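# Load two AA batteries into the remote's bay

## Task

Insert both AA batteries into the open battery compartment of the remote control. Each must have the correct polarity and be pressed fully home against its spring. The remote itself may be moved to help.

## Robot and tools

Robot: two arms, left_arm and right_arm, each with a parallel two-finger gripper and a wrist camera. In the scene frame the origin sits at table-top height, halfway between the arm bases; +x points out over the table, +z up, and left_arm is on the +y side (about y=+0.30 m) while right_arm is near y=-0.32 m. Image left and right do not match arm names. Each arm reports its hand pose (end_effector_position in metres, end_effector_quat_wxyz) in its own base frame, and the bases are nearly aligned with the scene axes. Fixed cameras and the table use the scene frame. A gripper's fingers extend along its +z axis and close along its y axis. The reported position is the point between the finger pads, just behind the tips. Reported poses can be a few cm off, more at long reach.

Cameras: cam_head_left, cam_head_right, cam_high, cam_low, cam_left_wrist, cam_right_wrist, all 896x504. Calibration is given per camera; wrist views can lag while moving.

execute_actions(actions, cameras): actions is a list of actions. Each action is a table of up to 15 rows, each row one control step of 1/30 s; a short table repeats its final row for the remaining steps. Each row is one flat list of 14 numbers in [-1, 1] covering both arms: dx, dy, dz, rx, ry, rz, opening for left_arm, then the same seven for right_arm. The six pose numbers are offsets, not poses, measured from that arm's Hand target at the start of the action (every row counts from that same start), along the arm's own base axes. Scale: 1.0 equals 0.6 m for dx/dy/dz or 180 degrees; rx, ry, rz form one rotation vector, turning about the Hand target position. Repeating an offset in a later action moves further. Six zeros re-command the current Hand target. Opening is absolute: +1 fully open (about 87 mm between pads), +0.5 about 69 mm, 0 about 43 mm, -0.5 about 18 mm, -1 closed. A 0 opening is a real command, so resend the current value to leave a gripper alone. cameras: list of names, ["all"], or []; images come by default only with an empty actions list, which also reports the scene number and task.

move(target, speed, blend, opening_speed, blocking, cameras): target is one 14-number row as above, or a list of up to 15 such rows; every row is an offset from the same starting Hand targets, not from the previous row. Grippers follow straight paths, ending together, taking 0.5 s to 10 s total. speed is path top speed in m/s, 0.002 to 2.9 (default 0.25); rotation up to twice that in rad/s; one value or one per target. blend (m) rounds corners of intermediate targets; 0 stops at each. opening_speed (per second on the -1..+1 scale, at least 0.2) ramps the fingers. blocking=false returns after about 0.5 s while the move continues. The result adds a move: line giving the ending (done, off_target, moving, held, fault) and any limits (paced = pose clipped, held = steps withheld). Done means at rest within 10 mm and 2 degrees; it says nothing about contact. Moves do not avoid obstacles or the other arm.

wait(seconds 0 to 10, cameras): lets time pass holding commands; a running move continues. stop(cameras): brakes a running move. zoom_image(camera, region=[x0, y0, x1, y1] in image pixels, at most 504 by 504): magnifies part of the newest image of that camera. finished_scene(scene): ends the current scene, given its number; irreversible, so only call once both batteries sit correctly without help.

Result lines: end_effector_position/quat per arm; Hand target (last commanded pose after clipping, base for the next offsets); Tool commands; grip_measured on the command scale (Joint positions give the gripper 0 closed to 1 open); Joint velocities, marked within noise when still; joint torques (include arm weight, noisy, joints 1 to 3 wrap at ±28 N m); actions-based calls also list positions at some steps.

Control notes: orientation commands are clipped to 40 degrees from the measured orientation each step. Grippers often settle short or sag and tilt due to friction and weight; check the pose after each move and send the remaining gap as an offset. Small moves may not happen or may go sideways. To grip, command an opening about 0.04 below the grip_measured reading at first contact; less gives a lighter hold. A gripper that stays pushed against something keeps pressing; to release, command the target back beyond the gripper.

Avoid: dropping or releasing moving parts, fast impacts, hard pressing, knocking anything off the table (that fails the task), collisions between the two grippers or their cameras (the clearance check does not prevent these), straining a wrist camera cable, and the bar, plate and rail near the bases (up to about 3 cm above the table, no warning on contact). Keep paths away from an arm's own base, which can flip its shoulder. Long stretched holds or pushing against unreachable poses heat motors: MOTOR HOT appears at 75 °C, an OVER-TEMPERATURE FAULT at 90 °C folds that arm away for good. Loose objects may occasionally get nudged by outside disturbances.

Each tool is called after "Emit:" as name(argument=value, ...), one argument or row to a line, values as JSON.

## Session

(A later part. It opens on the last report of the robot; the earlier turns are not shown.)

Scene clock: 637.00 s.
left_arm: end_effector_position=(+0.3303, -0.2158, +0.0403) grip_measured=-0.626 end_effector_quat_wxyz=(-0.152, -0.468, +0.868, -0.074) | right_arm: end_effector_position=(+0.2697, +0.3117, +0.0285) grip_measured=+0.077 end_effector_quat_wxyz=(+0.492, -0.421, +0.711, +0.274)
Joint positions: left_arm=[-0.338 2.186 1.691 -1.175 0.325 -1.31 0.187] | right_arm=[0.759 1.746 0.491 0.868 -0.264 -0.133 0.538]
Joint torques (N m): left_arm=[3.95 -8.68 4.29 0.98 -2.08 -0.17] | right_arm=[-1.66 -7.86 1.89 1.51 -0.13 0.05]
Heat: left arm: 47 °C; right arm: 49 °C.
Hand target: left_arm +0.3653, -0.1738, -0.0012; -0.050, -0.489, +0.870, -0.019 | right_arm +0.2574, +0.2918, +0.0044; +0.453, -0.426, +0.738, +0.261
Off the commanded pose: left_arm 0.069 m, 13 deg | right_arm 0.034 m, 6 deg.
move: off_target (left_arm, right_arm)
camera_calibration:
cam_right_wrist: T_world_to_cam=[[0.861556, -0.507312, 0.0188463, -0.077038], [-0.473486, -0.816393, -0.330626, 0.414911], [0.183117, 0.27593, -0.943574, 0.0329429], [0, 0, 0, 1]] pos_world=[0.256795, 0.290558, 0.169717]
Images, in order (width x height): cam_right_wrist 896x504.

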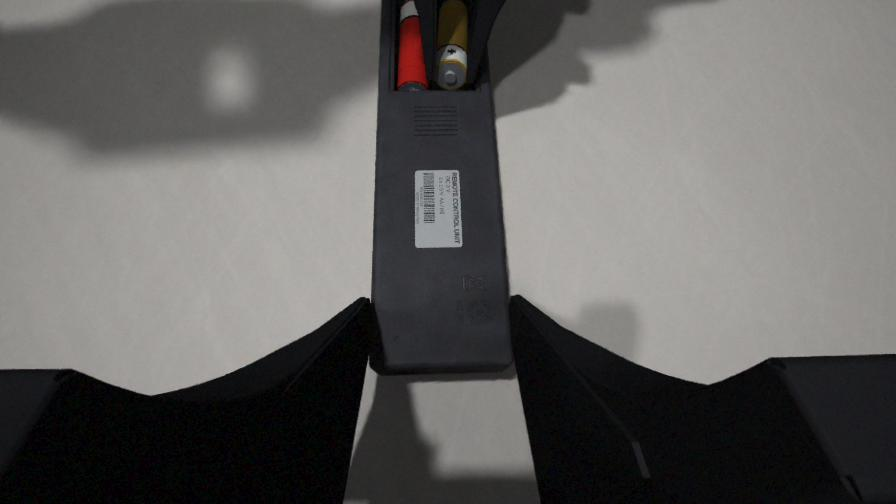

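Emit:
move(
  target=[0.002, 0.003, -0.02, 0.0144, -0.0084, 0, -0.75, 0, 0, 0, 0, 0, 0, 0.0],
  speed=0.1,
  cameras=["cam_right_wrist", "cam_left_wrist"],
)

Emit:
zoom_image(
  camera="cam_right_wrist",
  region=[340, 0, 540, 120],
)

Emit:
zoom_image(
  camera="cam_left_wrist",
  region=[290, 160, 500, 320],
)

Scene clock: 642.57 s.
left_arm: end_effector_position=(+0.3291, -0.2162, +0.0365) grip_measured=-0.626 end_effector_quat_wxyz=(-0.147, -0.469, +0.868, -0.068) | right_arm: end_effector_position=(+0.2696, +0.3114, +0.0281) grip_measured=+0.077 end_effector_quat_wxyz=(+0.491, -0.420, +0.712, +0.275)
Joint positions: left_arm=[-0.345 2.186 1.681 -1.165 0.311 -1.32 0.187] | right_arm=[0.759 1.746 0.491 0.866 -0.264 -0.13 0.538]
Joint torques (N m): left_arm=[3 -8.29 3.25 1.22 -2.4 -0.24] | right_arm=[-1.61 -7.83 1.88 1.53 -0.14 0.01]
Heat: left arm: 47 °C; right arm: 48 °C.
Hand target: left_arm +0.3664, -0.1720, -0.0132; -0.027, -0.490, +0.871, -0.006 | right_arm +0.2574, +0.2918, +0.0045; +0.453, -0.426, +0.738, +0.262
Off the commanded pose: left_arm 0.076 m, 16 deg | right_arm 0.033 m, 6 deg.
move: off_target (left_arm, right_arm)
camera_calibration:
cam_left_wrist: T_world_to_cam=[[0.831776, -0.554703, -0.021289, -0.39443], [-0.189697, -0.320074, 0.928207, -0.0178093], [-0.521693, -0.768021, -0.371455, 0.163919], [0, 0, 0, 1]] pos_world=[0.410215, -0.0985989, 0.0690221]
cam_right_wrist: T_world_to_cam=[[0.860881, -0.508566, 0.0156298, -0.0764445], [-0.475887, -0.815673, -0.328953, 0.414844], [0.180043, 0.275751, -0.944217, 0.0335219], [0, 0, 0, 1]] pos_world=[0.257193, 0.290256, 0.169311]
Images, in order (width x height): cam_left_wrist 896x504, cam_right_wrist 896x504.

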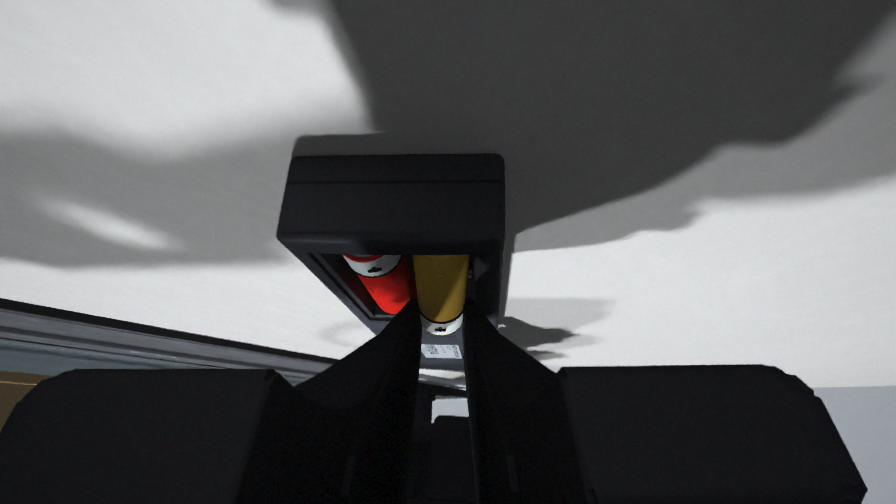

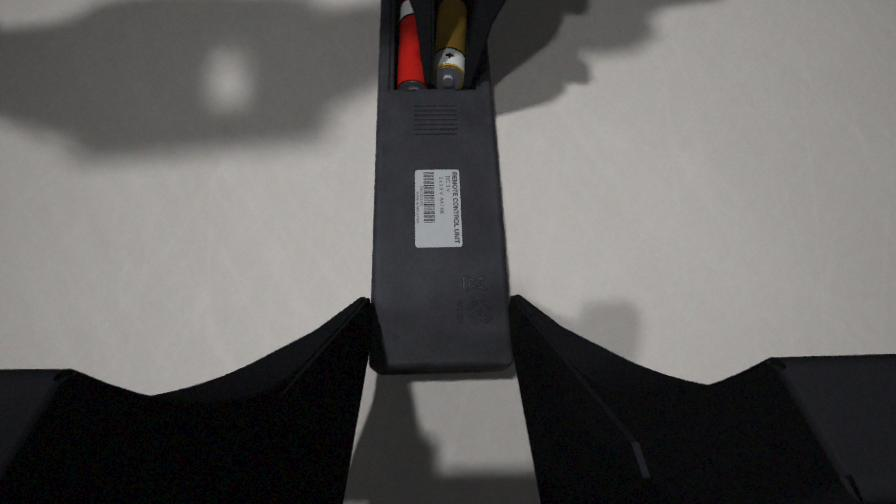

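Scaled by 2.520.

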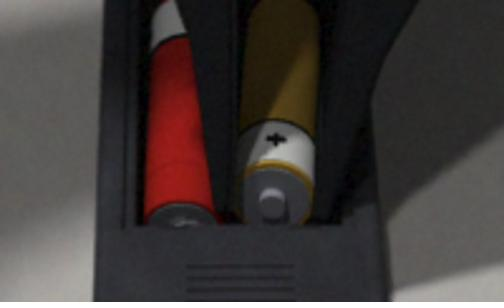

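Scaled by 2.400.

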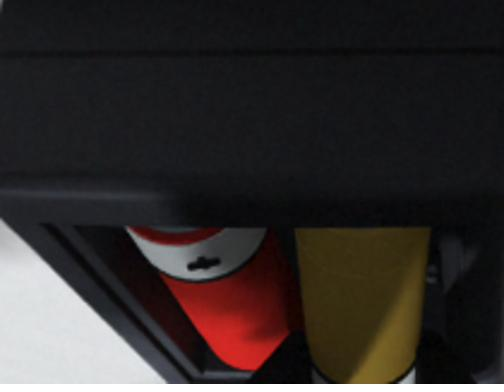

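Emit:
move(
  target=[0.005, 0.0005, -0.02, 0.0144, -0.0084, 0, -0.75, 0, 0, 0, 0, 0, 0, 0.0],
  speed=0.1,
  cameras=["cam_right_wrist", "cam_low"],
)

Emit:
zoom_image(
  camera="cam_right_wrist",
  region=[340, 0, 540, 120],
)

Emit:
zoom_image(
  camera="cam_low",
  region=[500, 200, 640, 290],
)

Scene clock: 649.30 s.
left_arm: end_effector_position=(+0.3286, -0.2181, +0.0346) grip_measured=-0.626 end_effector_quat_wxyz=(-0.140, -0.469, +0.870, -0.061) | right_arm: end_effector_position=(+0.2688, +0.3097, +0.0253) grip_measured=+0.077 end_effector_quat_wxyz=(+0.486, -0.420, +0.716, +0.273)
Joint positions: left_arm=[-0.358 2.186 1.681 -1.16 0.292 -1.332 0.187] | right_arm=[0.757 1.746 0.491 0.853 -0.264 -0.129 0.538]
Joint torques (N m): left_arm=[2.86 -6.93 2.62 1.46 -2.64 -0.29] | right_arm=[-1.46 -7.76 1.96 1.66 -0.14 -0.01]
Heat: left arm: 47 °C; right arm: 47 °C.
Hand target: left_arm +0.3694, -0.1717, -0.0251; -0.005, -0.490, +0.871, +0.007 | right_arm +0.2574, +0.2918, +0.0045; +0.453, -0.426, +0.738, +0.262
Off the commanded pose: left_arm 0.086 m, 18 deg | right_arm 0.030 m, 5 deg.
move: off_target (left_arm, right_arm)
camera_calibration:
cam_right_wrist: T_world_to_cam=[[0.859768, -0.510576, 0.0105108, -0.0755727], [-0.481428, -0.817207, -0.316858, 0.413911], [0.17037, 0.267364, -0.948415, 0.0367334], [0, 0, 0, 1]] pos_world=[0.257985, 0.289844, 0.166784]
Images, in order (width x height): cam_low 896x504, cam_right_wrist 896x504.

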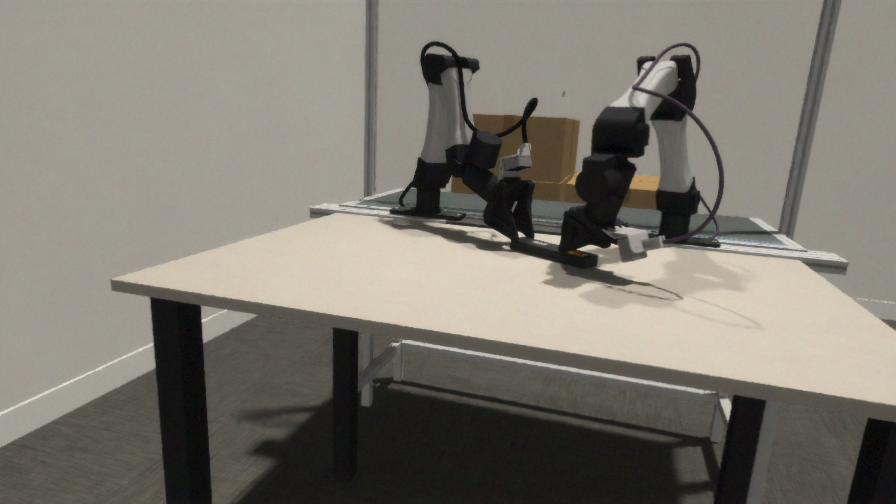

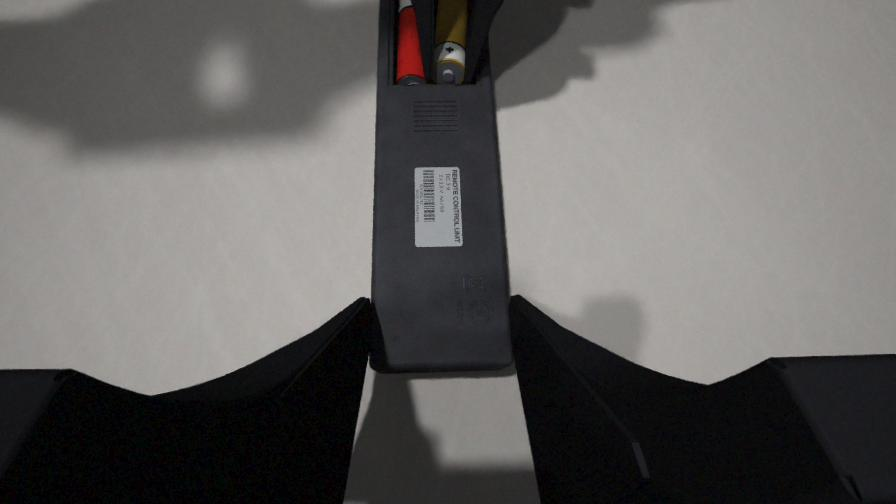

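Scaled by 2.520.

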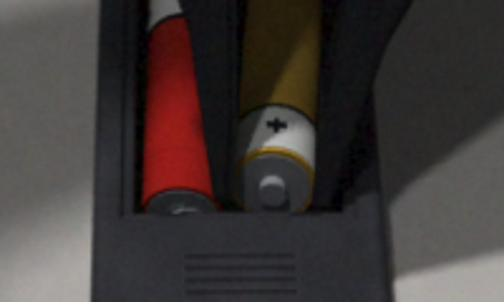

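Scaled by 3.600.

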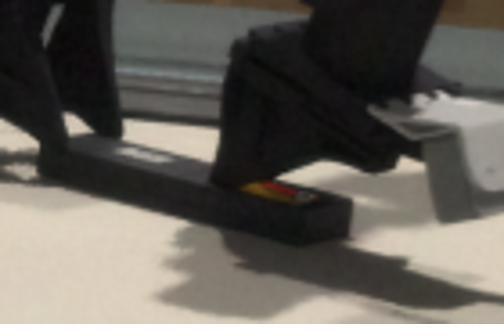

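Emit:
move(
  target=[0.003, 0.0015, -0.02, 0.0192, -0.0112, 0, -0.75, 0, 0, 0, 0, 0, 0, 0.0],
  speed=0.1,
  cameras=["cam_right_wrist", "cam_left_wrist"],
)

Emit:
zoom_image(
  camera="cam_right_wrist",
  region=[340, 0, 540, 120],
)

Emit:
zoom_image(
  camera="cam_left_wrist",
  region=[290, 190, 500, 350],
)

Scene clock: 657.33 s.
left_arm: end_effector_position=(+0.3278, -0.2200, +0.0327) grip_measured=-0.626 end_effector_quat_wxyz=(-0.127, -0.470, +0.872, -0.054) | right_arm: end_effector_position=(+0.2676, +0.3079, +0.0228) grip_measured=+0.077 end_effector_quat_wxyz=(+0.482, -0.420, +0.719, +0.272)
Joint positions: left_arm=[-0.374 2.178 1.671 -1.148 0.264 -1.351 0.187] | right_arm=[0.756 1.746 0.486 0.847 -0.264 -0.129 0.538]
Joint torques (N m): left_arm=[2.37 -5.63 2.09 1.58 -3.03 -0.27] | right_arm=[-1.37 -7.72 2.36 1.72 -0.14 -0.01]
Heat: left arm: 47 °C; right arm: 47 °C.
Hand target: left_arm +0.3713, -0.1708, -0.0371; +0.026, -0.490, +0.871, +0.025 | right_arm +0.2575, +0.2918, +0.0046; +0.453, -0.426, +0.738, +0.261
Off the commanded pose: left_arm 0.096 m, 20 deg | right_arm 0.026 m, 4 deg.
move: off_target (left_arm, right_arm)
camera_calibration:
cam_left_wrist: T_world_to_cam=[[0.830616, -0.556229, -0.0261846, -0.39535], [-0.212537, -0.360142, 0.908364, -0.0164385], [-0.514689, -0.748937, -0.417359, 0.162342], [0, 0, 0, 1]] pos_world=[0.408446, -0.104242, 0.0723348]
cam_right_wrist: T_world_to_cam=[[0.859095, -0.511752, 0.00807876, -0.0748369], [-0.484733, -0.818601, -0.308102, 0.4121], [0.164285, 0.260773, -0.951319, 0.0387796], [0, 0, 0, 1]] pos_world=[0.25768, 0.288935, 0.164465]
Images, in order (width x height): cam_left_wrist 896x504, cam_right_wrist 896x504.

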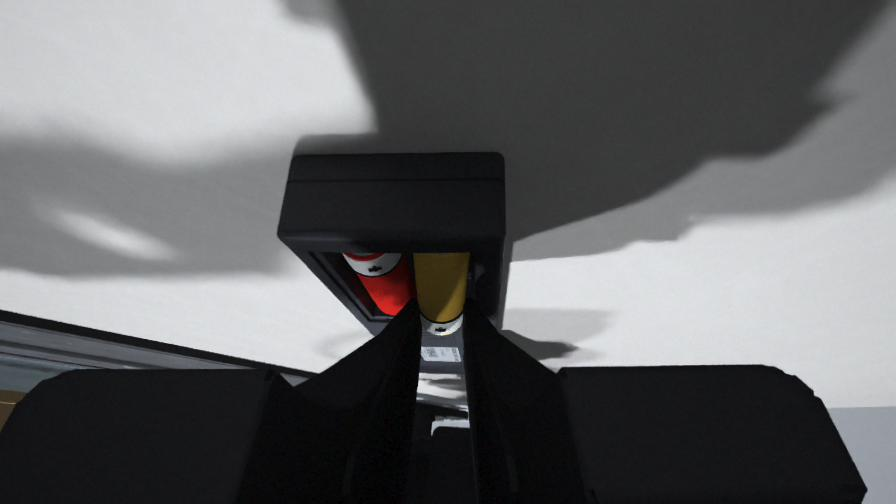

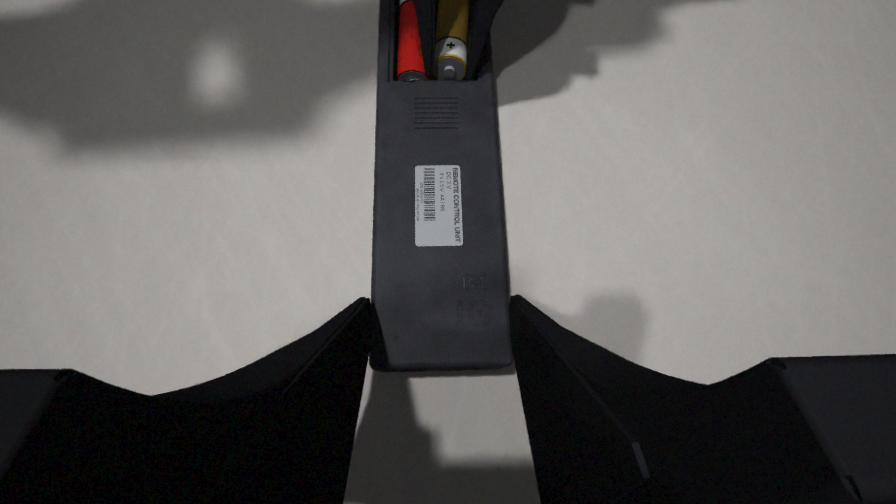

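Scaled by 2.520.

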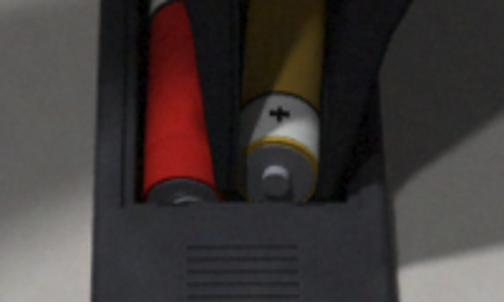

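Scaled by 2.400.

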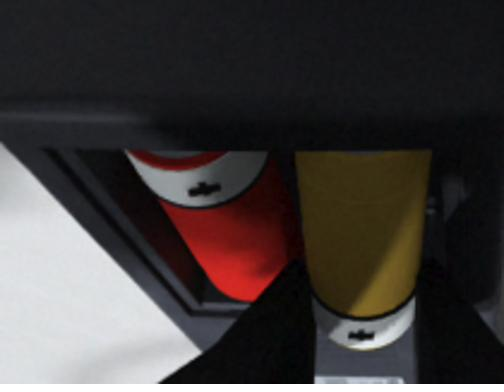

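Emit:
move(
  target=[0.003, 0.0015, -0.02, 0.0144, -0.0084, 0, -0.75, 0, 0, 0, 0, 0, 0, 0.0],
  speed=0.1,
  cameras=["cam_right_wrist"],
)

Emit:
zoom_image(
  camera="cam_right_wrist",
  region=[370, 0, 520, 90],
)

Scene clock: 676.13 s.
left_arm: end_effector_position=(+0.3278, -0.2198, +0.0318) grip_measured=-0.626 end_effector_quat_wxyz=(-0.112, -0.471, +0.874, -0.049) | right_arm: end_effector_position=(+0.2676, +0.3079, +0.0228) grip_measured=+0.077 end_effector_quat_wxyz=(+0.482, -0.420, +0.719, +0.272)
Joint positions: left_arm=[-0.385 2.164 1.656 -1.132 0.235 -1.366 0.187] | right_arm=[0.756 1.746 0.486 0.847 -0.264 -0.129 0.538]
Joint torques (N m): left_arm=[1.8 -3.75 1.52 1.75 -3.16 -0.29] | right_arm=[-1.39 -7.72 2.35 1.72 -0.15 -0.01]
Heat: left arm: 45 °C; right arm: 46 °C.
Hand target: left_arm +0.3730, -0.1698, -0.0492; +0.048, -0.490, +0.870, +0.038 | right_arm +0.2575, +0.2918, +0.0046; +0.453, -0.426, +0.738, +0.261
Off the commanded pose: left_arm 0.105 m, 21 deg | right_arm 0.026 m, 4 deg.
move: off_target (left_arm, right_arm)
camera_calibration:
cam_right_wrist: T_world_to_cam=[[0.859095, -0.511752, 0.00807876, -0.0748369], [-0.484733, -0.818601, -0.308102, 0.4121], [0.164285, 0.260773, -0.951319, 0.0387796], [0, 0, 0, 1]] pos_world=[0.25768, 0.288935, 0.164465]
Images, in order (width x height): cam_right_wrist 896x504.

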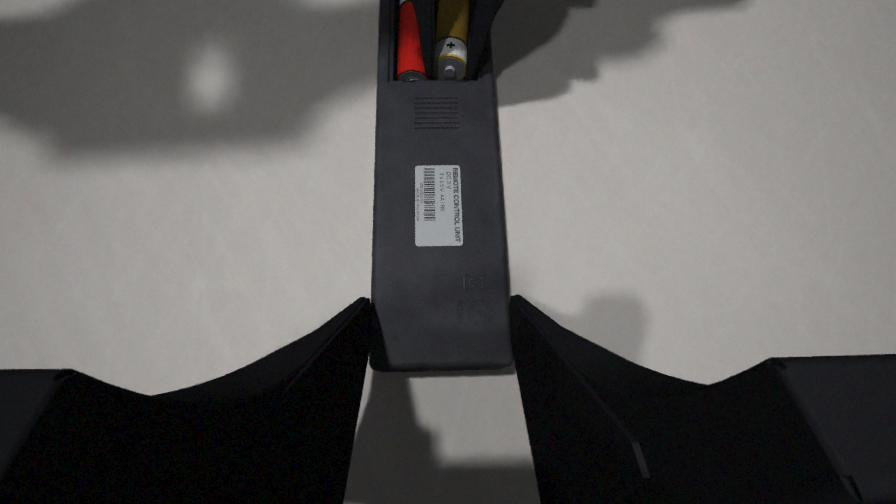

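Scaled by 3.360.

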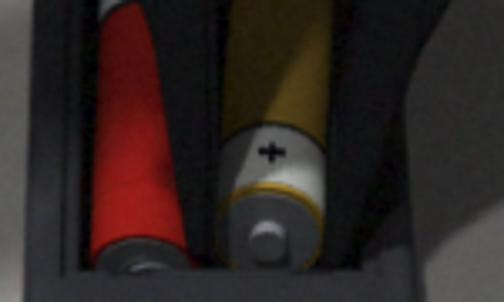

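Emit:
move(
  target=[-0.072, -0.0777, 0.1267, -0.0864, 0.0503, 0, -0.75, 0.0133, 0.0217, 0.0133, 0, 0, 0, 0.0],
  speed=0.06,
  cameras=["cam_right_wrist", "cam_left_wrist"],
)

Emit:
zoom_image(
  camera="cam_right_wrist",
  region=[370, 0, 520, 90],
)

Scene clock: 696.43 s.
left_arm: end_effector_position=(+0.3273, -0.2221, +0.0365) grip_measured=-0.626 end_effector_quat_wxyz=(-0.111, -0.483, +0.867, -0.055) | right_arm: end_effector_position=(+0.2692, +0.3094, +0.0225) grip_measured=+0.077 end_effector_quat_wxyz=(+0.477, -0.421, +0.723, +0.271)
Joint positions: left_arm=[-0.387 2.143 1.642 -1.123 0.243 -1.397 0.187] | right_arm=[0.756 1.746 0.505 0.815 -0.264 -0.129 0.538]
Joint torques (N m): left_arm=[-0.38 -11.74 3.41 0.6 -0.42 -0.28] | right_arm=[-0.06 -7.42 6.78 1.45 -0.01 0.06]
Heat: left arm: 47 °C; right arm: 45 °C.
Hand target: left_arm +0.3299, -0.2165, +0.0269; -0.087, -0.487, +0.868, -0.042 | right_arm +0.2655, +0.3048, +0.0125; +0.453, -0.426, +0.738, +0.261
Off the commanded pose: left_arm 0.011 m, 3 deg | right_arm 0.012 m, 4 deg.
move: off_target (left_arm, right_arm)
camera_calibration:
cam_left_wrist: T_world_to_cam=[[0.847325, -0.530915, -0.0130144, -0.39629], [-0.224775, -0.380721, 0.896955, -0.0208672], [-0.481162, -0.757087, -0.441931, 0.150196], [0, 0, 0, 1]] pos_world=[0.403365, -0.104629, 0.0799357]
cam_right_wrist: T_world_to_cam=[[0.859132, -0.511735, 0.00450121, -0.0754036], [-0.487687, -0.821361, -0.295849, 0.415386], [0.155094, 0.251978, -0.955224, 0.0431402], [0, 0, 0, 1]] pos_world=[0.260669, 0.291725, 0.16444]
Images, in order (width x height): cam_left_wrist 896x504, cam_right_wrist 896x504.

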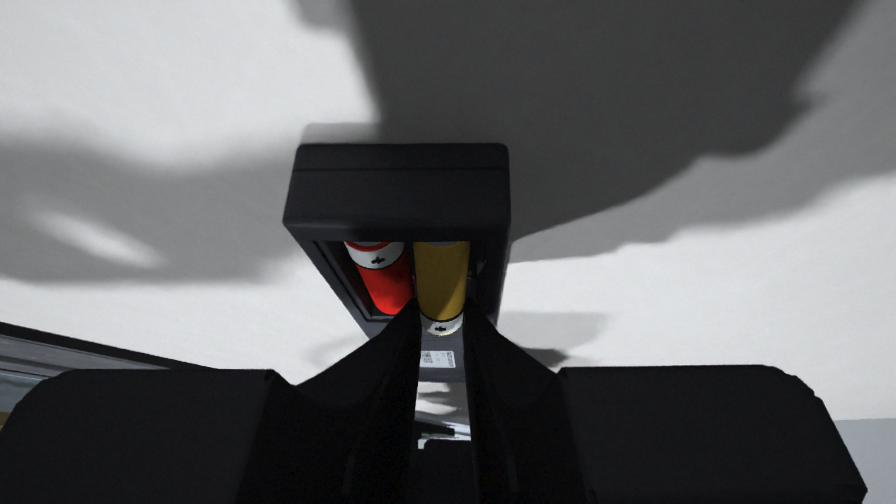

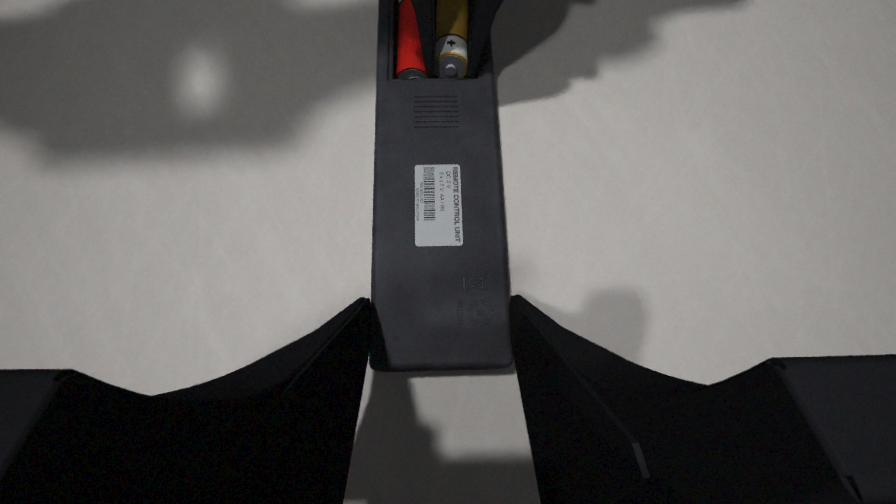

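Scaled by 3.360.

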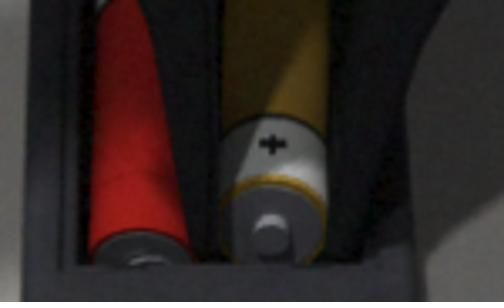

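Emit:
zoom_image(
  camera="cam_left_wrist",
  region=[290, 190, 500, 350],
)

Scaled by 2.400.

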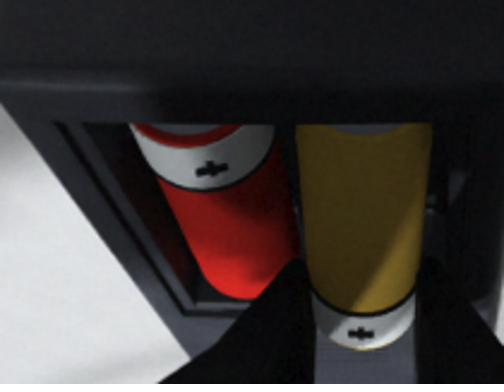

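Emit:
zoom_image(
  camera="cam_right_wrist",
  region=[410, 40, 494, 90],
)

Scaled by 6.000.

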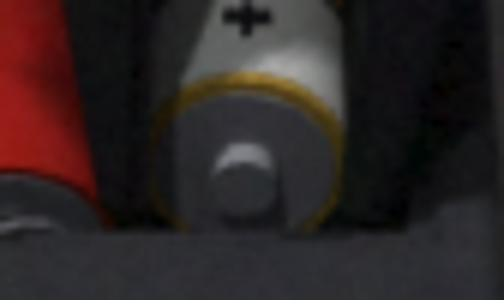

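Emit:
move(
  target=[0, 0, -0.0083, 0, 0, 0, -0.75, 0, 0, 0, 0, 0, 0, 0.0],
  speed=0.05,
  cameras=["cam_low", "cam_right_wrist"],
)

Emit:
zoom_image(
  camera="cam_low",
  region=[530, 220, 614, 270],
)

Emit:
zoom_image(
  camera="cam_right_wrist",
  region=[410, 40, 494, 90],
)

Scene clock: 737.13 s.
left_arm: end_effector_position=(+0.3271, -0.2223, +0.0361) grip_measured=-0.626 end_effector_quat_wxyz=(-0.110, -0.483, +0.867, -0.058) | right_arm: end_effector_position=(+0.2692, +0.3094, +0.0225) grip_measured=+0.077 end_effector_quat_wxyz=(+0.477, -0.421, +0.723, +0.271)
Joint positions: left_arm=[-0.387 2.139 1.634 -1.114 0.244 -1.397 0.187] | right_arm=[0.756 1.746 0.505 0.815 -0.264 -0.129 0.538]
Joint torques (N m): left_arm=[-0.39 -10.85 3 0.65 -0.46 -0.18] | right_arm=[-0.06 -7.41 6.79 1.45 -0.01 0.06]
Heat: left arm: 51 °C; right arm: 45 °C.
Hand target: left_arm +0.3299, -0.2166, +0.0220; -0.087, -0.487, +0.868, -0.042 | right_arm +0.2655, +0.3048, +0.0125; +0.453, -0.426, +0.738, +0.261
Off the commanded pose: left_arm 0.016 m, 3 deg | right_arm 0.012 m, 4 deg.
move: off_target (left_arm, right_arm)
camera_calibration:
cam_right_wrist: T_world_to_cam=[[0.859132, -0.511735, 0.00450121, -0.0754036], [-0.487687, -0.821361, -0.295849, 0.415386], [0.155094, 0.251978, -0.955224, 0.0431402], [0, 0, 0, 1]] pos_world=[0.260669, 0.291725, 0.16444]
Images, in order (width x height): cam_low 896x504, cam_right_wrist 896x504.

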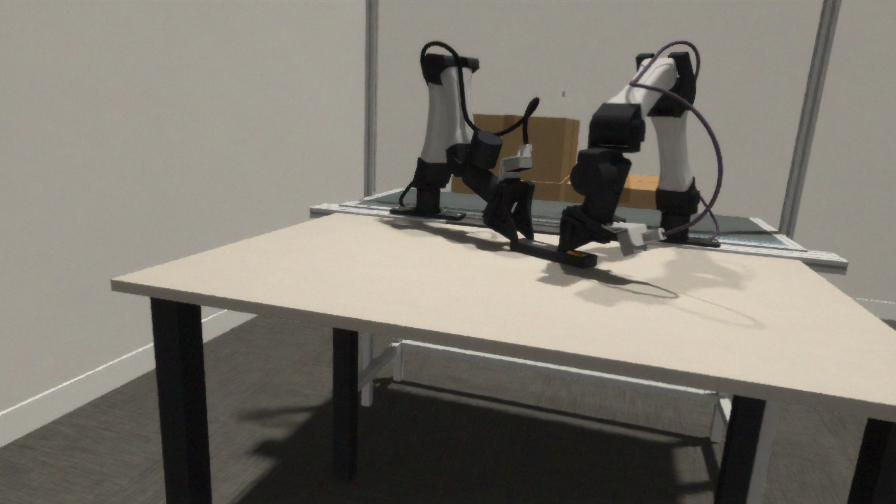

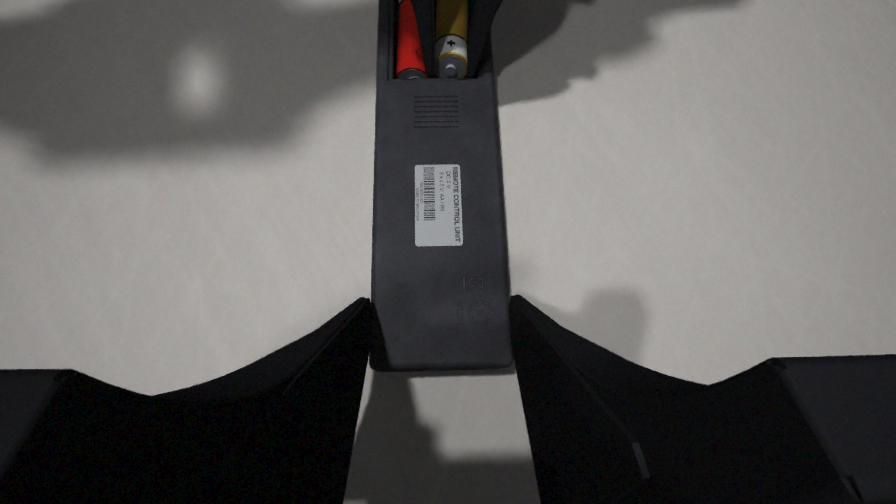

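Scaled by 6.000.

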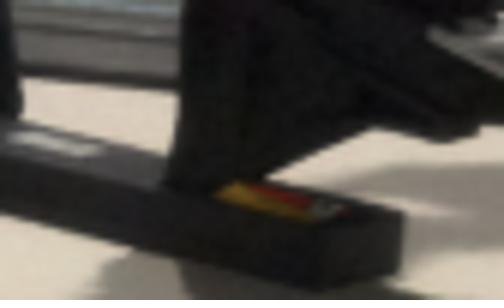

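Scaled by 6.000.

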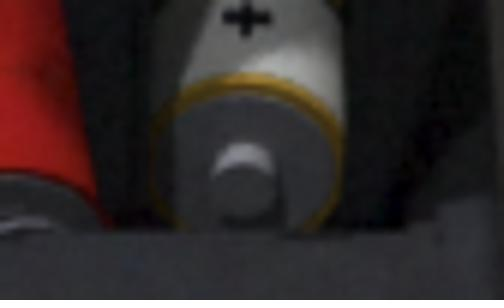

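Emit:
move(
  target=[0, 0, 0, 0, 0, 0, -0.42, 0, 0, 0, 0, 0, 0, 0.0],
  speed=0.05,
  opening_speed=0.4,
  cameras=["cam_right_wrist", "cam_left_wrist"],
)

Emit:
zoom_image(
  camera="cam_right_wrist",
  region=[370, 0, 520, 90],
)

Emit:
zoom_image(
  camera="cam_left_wrist",
  region=[290, 190, 500, 350],
)

Scene clock: 741.17 s.
left_arm: end_effector_position=(+0.3236, -0.2221, +0.0386) grip_measured=-0.421 end_effector_quat_wxyz=(-0.117, -0.485, +0.865, -0.055) | right_arm: end_effector_position=(+0.2692, +0.3094, +0.0225) grip_measured=+0.077 end_effector_quat_wxyz=(+0.477, -0.421, +0.723, +0.271)
Joint positions: left_arm=[-0.387 2.135 1.633 -1.13 0.252 -1.401 0.29] | right_arm=[0.756 1.746 0.505 0.815 -0.264 -0.129 0.538]
Joint torques (N m): left_arm=[-0.14 -10.43 2.99 0.74 -0.56 -0.21] | right_arm=[-0.05 -7.39 6.78 1.45 -0.01 0.06]
Heat: left arm: 51 °C; right arm: 45 °C.
Hand target: left_arm +0.3297, -0.2165, +0.0218; -0.087, -0.487, +0.868, -0.041 | right_arm +0.2655, +0.3048, +0.0125; +0.453, -0.426, +0.738, +0.261
Off the commanded pose: left_arm 0.019 m, 4 deg | right_arm 0.012 m, 4 deg.
move: off_target (left_arm, right_arm)
camera_calibration:
cam_left_wrist: T_world_to_cam=[[0.849196, -0.527718, -0.0194908, -0.392764], [-0.213688, -0.377147, 0.901165, -0.0265409], [-0.482912, -0.761101, -0.433038, 0.148656], [0, 0, 0, 1]] pos_world=[0.39965, -0.104136, 0.080636]
cam_right_wrist: T_world_to_cam=[[0.859132, -0.511735, 0.00450121, -0.0754036], [-0.487687, -0.821361, -0.295849, 0.415386], [0.155094, 0.251978, -0.955224, 0.0431402], [0, 0, 0, 1]] pos_world=[0.260669, 0.291725, 0.16444]
Images, in order (width x height): cam_left_wrist 896x504, cam_right_wrist 896x504.

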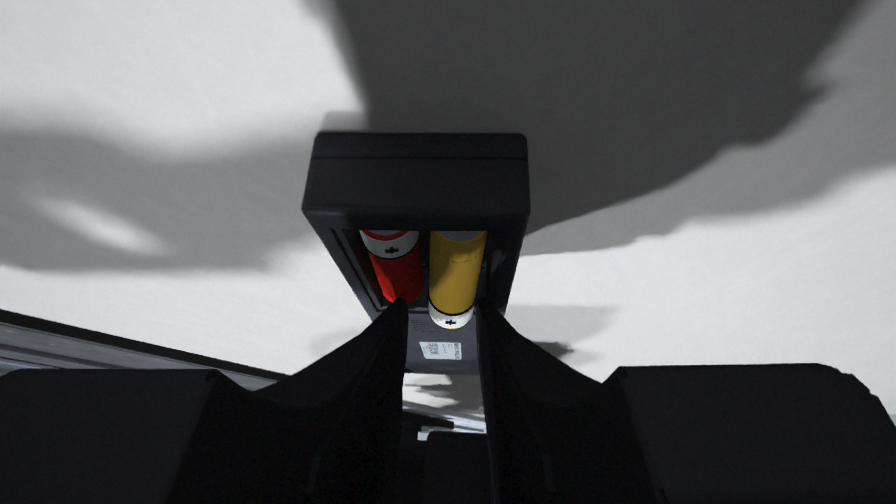

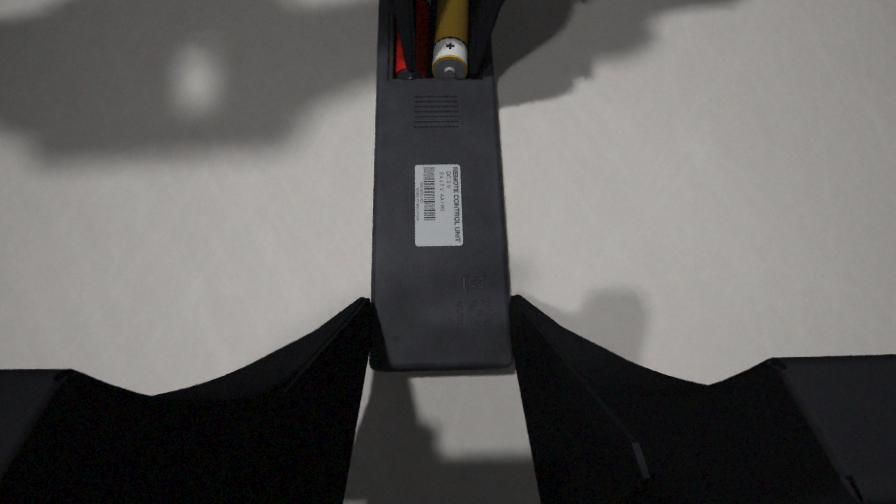

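Scaled by 3.360.

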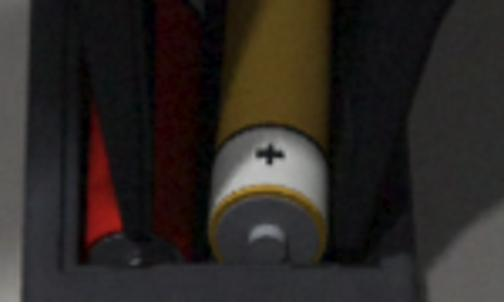

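Scaled by 2.400.

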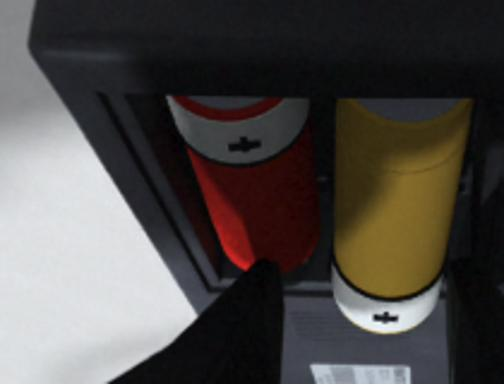

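Emit:
move(
  target=[
    [0, 0, 0.08, 0, 0, 0, -0.42, 0, 0, 0, 0, 0, 0, 0.0],
    [-0.0078, -0.0155, 0.08, 0.0503, -0.0349, 0.0078, -1, 0, 0, 0, 0, 0, 0, 0.0],
  ],
  speed=0.12,
  blend=0.01,
  cameras=["cam_right_wrist", "cam_left_wrist", "cam_low"],
)

Emit:
zoom_image(
  camera="cam_right_wrist",
  region=[370, 0, 520, 90],
)

Emit:
zoom_image(
  camera="cam_low",
  region=[530, 220, 614, 270],
)

Scene clock: 753.87 s.
left_arm: end_effector_position=(+0.3255, -0.2257, +0.0572) grip_measured=-1.000 end_effector_quat_wxyz=(-0.010, -0.499, +0.867, +0.007) | right_arm: end_effector_position=(+0.2692, +0.3094, +0.0225) grip_measured=+0.077 end_effector_quat_wxyz=(+0.477, -0.421, +0.723, +0.271)
Joint positions: left_arm=[-0.496 2.09 1.705 -1.208 0.01 -1.541 0] | right_arm=[0.756 1.746 0.505 0.815 -0.264 -0.129 0.538]
Joint torques (N m): left_arm=[-0.31 -14.5 5.91 0.2 -0.04 -0.11] | right_arm=[-0.05 -7.41 6.78 1.45 -0.01 0.06]
Heat: left arm: 51 °C; right arm: 44 °C.
Hand target: left_arm +0.3251, -0.2258, +0.0700; +0.000, -0.500, +0.866, -0.001 | right_arm +0.2655, +0.3048, +0.0125; +0.453, -0.426, +0.738, +0.261
Off the commanded pose: left_arm 0.013 m, 1 deg | right_arm 0.012 m, 4 deg.
move: off_target (left_arm, right_arm); target 2's new opening was sent with left_arm's hand 0.013 m and 1 deg from that target
camera_calibration:
cam_left_wrist: T_world_to_cam=[[0.862689, -0.505136, -0.0246004, -0.394958], [-0.307393, -0.562362, 0.767632, -0.047948], [-0.401593, -0.654666, -0.640419, 0.164347], [0, 0, 0, 1]] pos_world=[0.391988, -0.118879, 0.132341]
cam_right_wrist: T_world_to_cam=[[0.859132, -0.511735, 0.00450121, -0.0754036], [-0.487687, -0.821361, -0.295849, 0.415386], [0.155094, 0.251978, -0.955224, 0.0431402], [0, 0, 0, 1]] pos_world=[0.260669, 0.291725, 0.16444]
Images, in order (width x height): cam_low 896x504, cam_left_wrist 896x504, cam_right_wrist 896x504.

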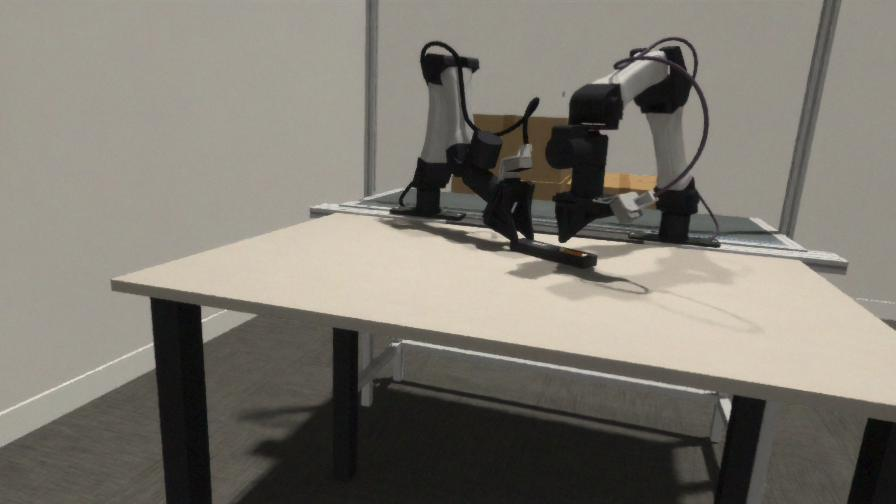

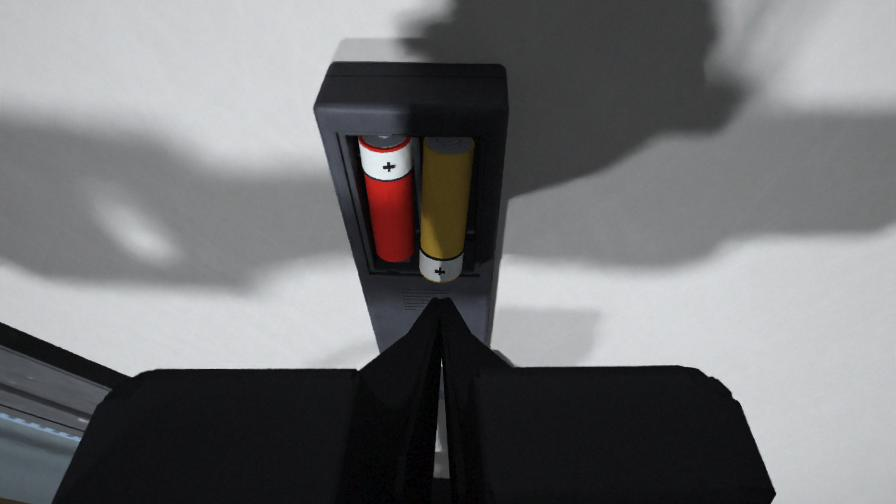

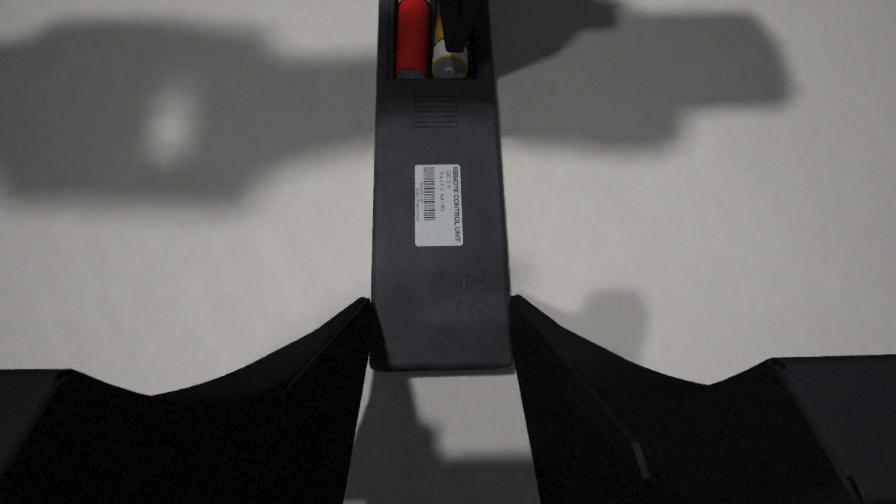

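Scaled by 3.360.

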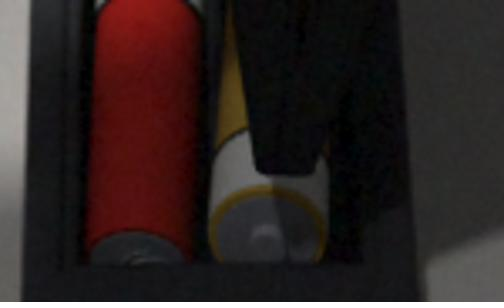

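Scaled by 6.000.

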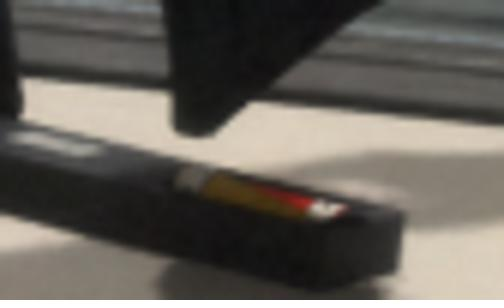

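Emit:
zoom_image(
  camera="cam_right_wrist",
  region=[410, 10, 510, 90],
)

Emit:
zoom_image(
  camera="cam_left_wrist",
  region=[370, 210, 520, 340],
)

Scaled by 5.040.

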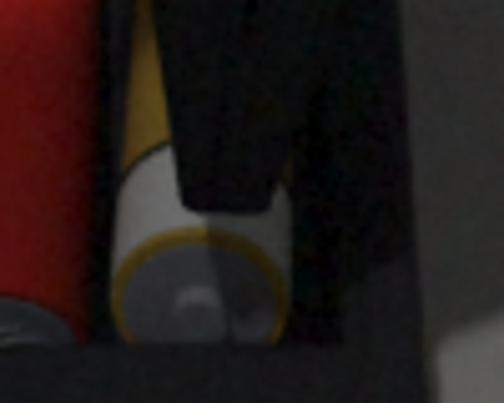

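Scaled by 3.360.

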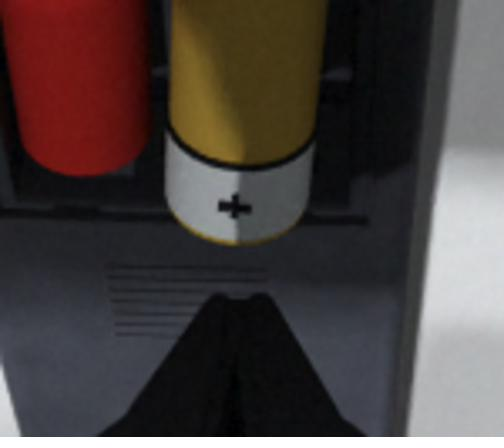

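Emit:
move(
  target=[-0.0015, 0.0008, -0.0667, 0, 0, 0, -1, 0, 0, 0, 0, 0, 0, 0.0],
  speed=0.05,
  cameras=["cam_right_wrist", "cam_left_wrist"],
)

Emit:
zoom_image(
  camera="cam_right_wrist",
  region=[410, 10, 510, 90],
)

Emit:
zoom_image(
  camera="cam_left_wrist",
  region=[370, 210, 520, 340],
)

Scene clock: 782.07 s.
left_arm: end_effector_position=(+0.3246, -0.2274, +0.0453) grip_measured=-1.000 end_effector_quat_wxyz=(-0.006, -0.499, +0.867, -0.011) | right_arm: end_effector_position=(+0.2692, +0.3094, +0.0225) grip_measured=+0.077 end_effector_quat_wxyz=(+0.477, -0.421, +0.723, +0.271)
Joint positions: left_arm=[-0.496 2.064 1.616 -1.11 0.021 -1.542 0] | right_arm=[0.756 1.746 0.505 0.815 -0.264 -0.129 0.538]
Joint torques (N m): left_arm=[-0.54 -9.35 3.11 0.77 -0.24 -0.18] | right_arm=[-0.08 -7.41 6.78 1.45 -0.01 0.06]
Heat: left arm: 56 °C; right arm: 44 °C.
Hand target: left_arm +0.3243, -0.2253, +0.0299; +0.000, -0.500, +0.866, -0.001 | right_arm +0.2655, +0.3048, +0.0125; +0.453, -0.426, +0.738, +0.261
Off the commanded pose: left_arm 0.015 m, 1 deg | right_arm 0.012 m, 4 deg.
move: off_target (left_arm, right_arm)
camera_calibration:
cam_left_wrist: T_world_to_cam=[[0.863078, -0.504954, 0.0108295, -0.397023], [-0.327044, -0.542393, 0.773855, -0.0294113], [-0.384887, -0.671439, -0.63327, 0.145689], [0, 0, 0, 1]] pos_world=[0.389117, -0.11861, 0.11932]
cam_right_wrist: T_world_to_cam=[[0.859132, -0.511735, 0.00450121, -0.0754036], [-0.487687, -0.821361, -0.295849, 0.415386], [0.155094, 0.251978, -0.955224, 0.0431402], [0, 0, 0, 1]] pos_world=[0.260669, 0.291725, 0.16444]
Images, in order (width x height): cam_left_wrist 896x504, cam_right_wrist 896x504.

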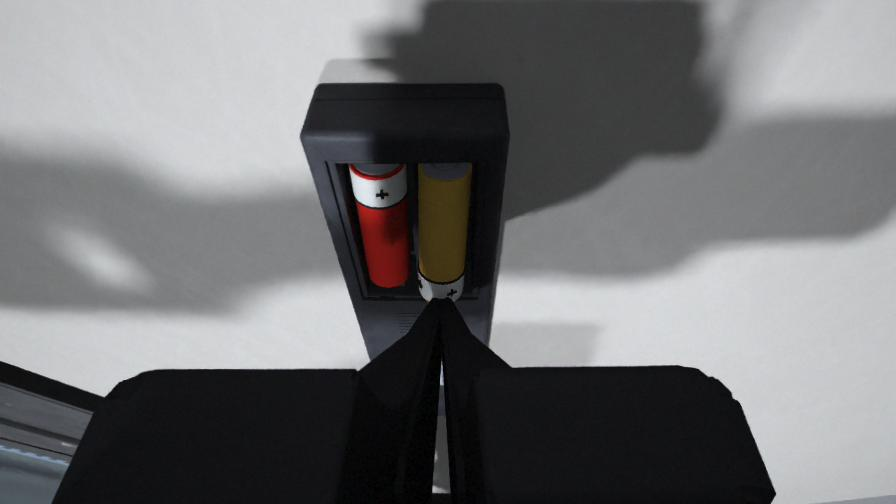

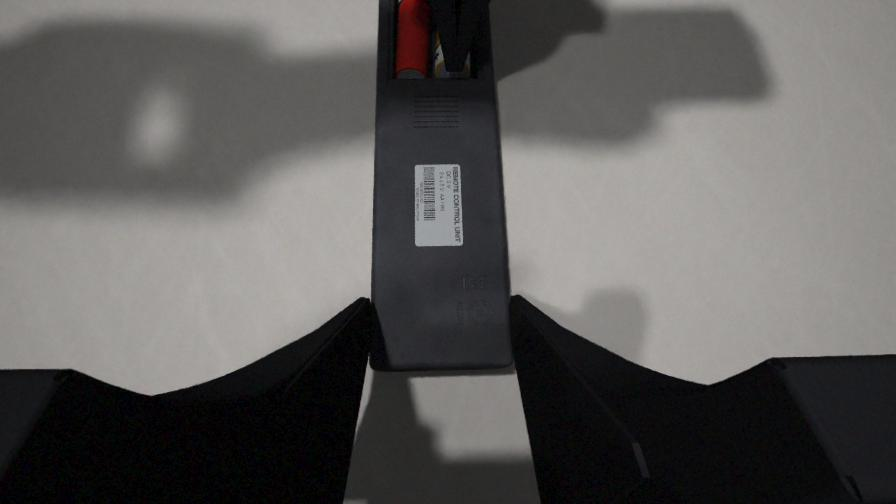

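Scaled by 5.040.

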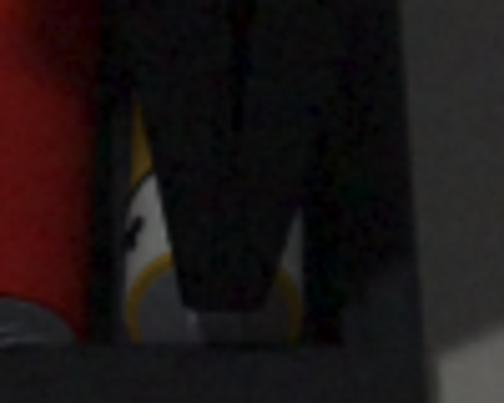

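Scaled by 3.360.

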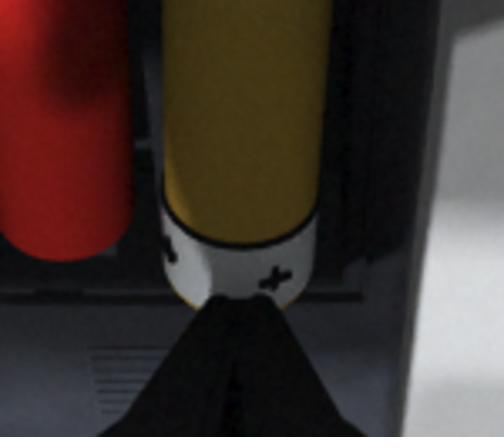

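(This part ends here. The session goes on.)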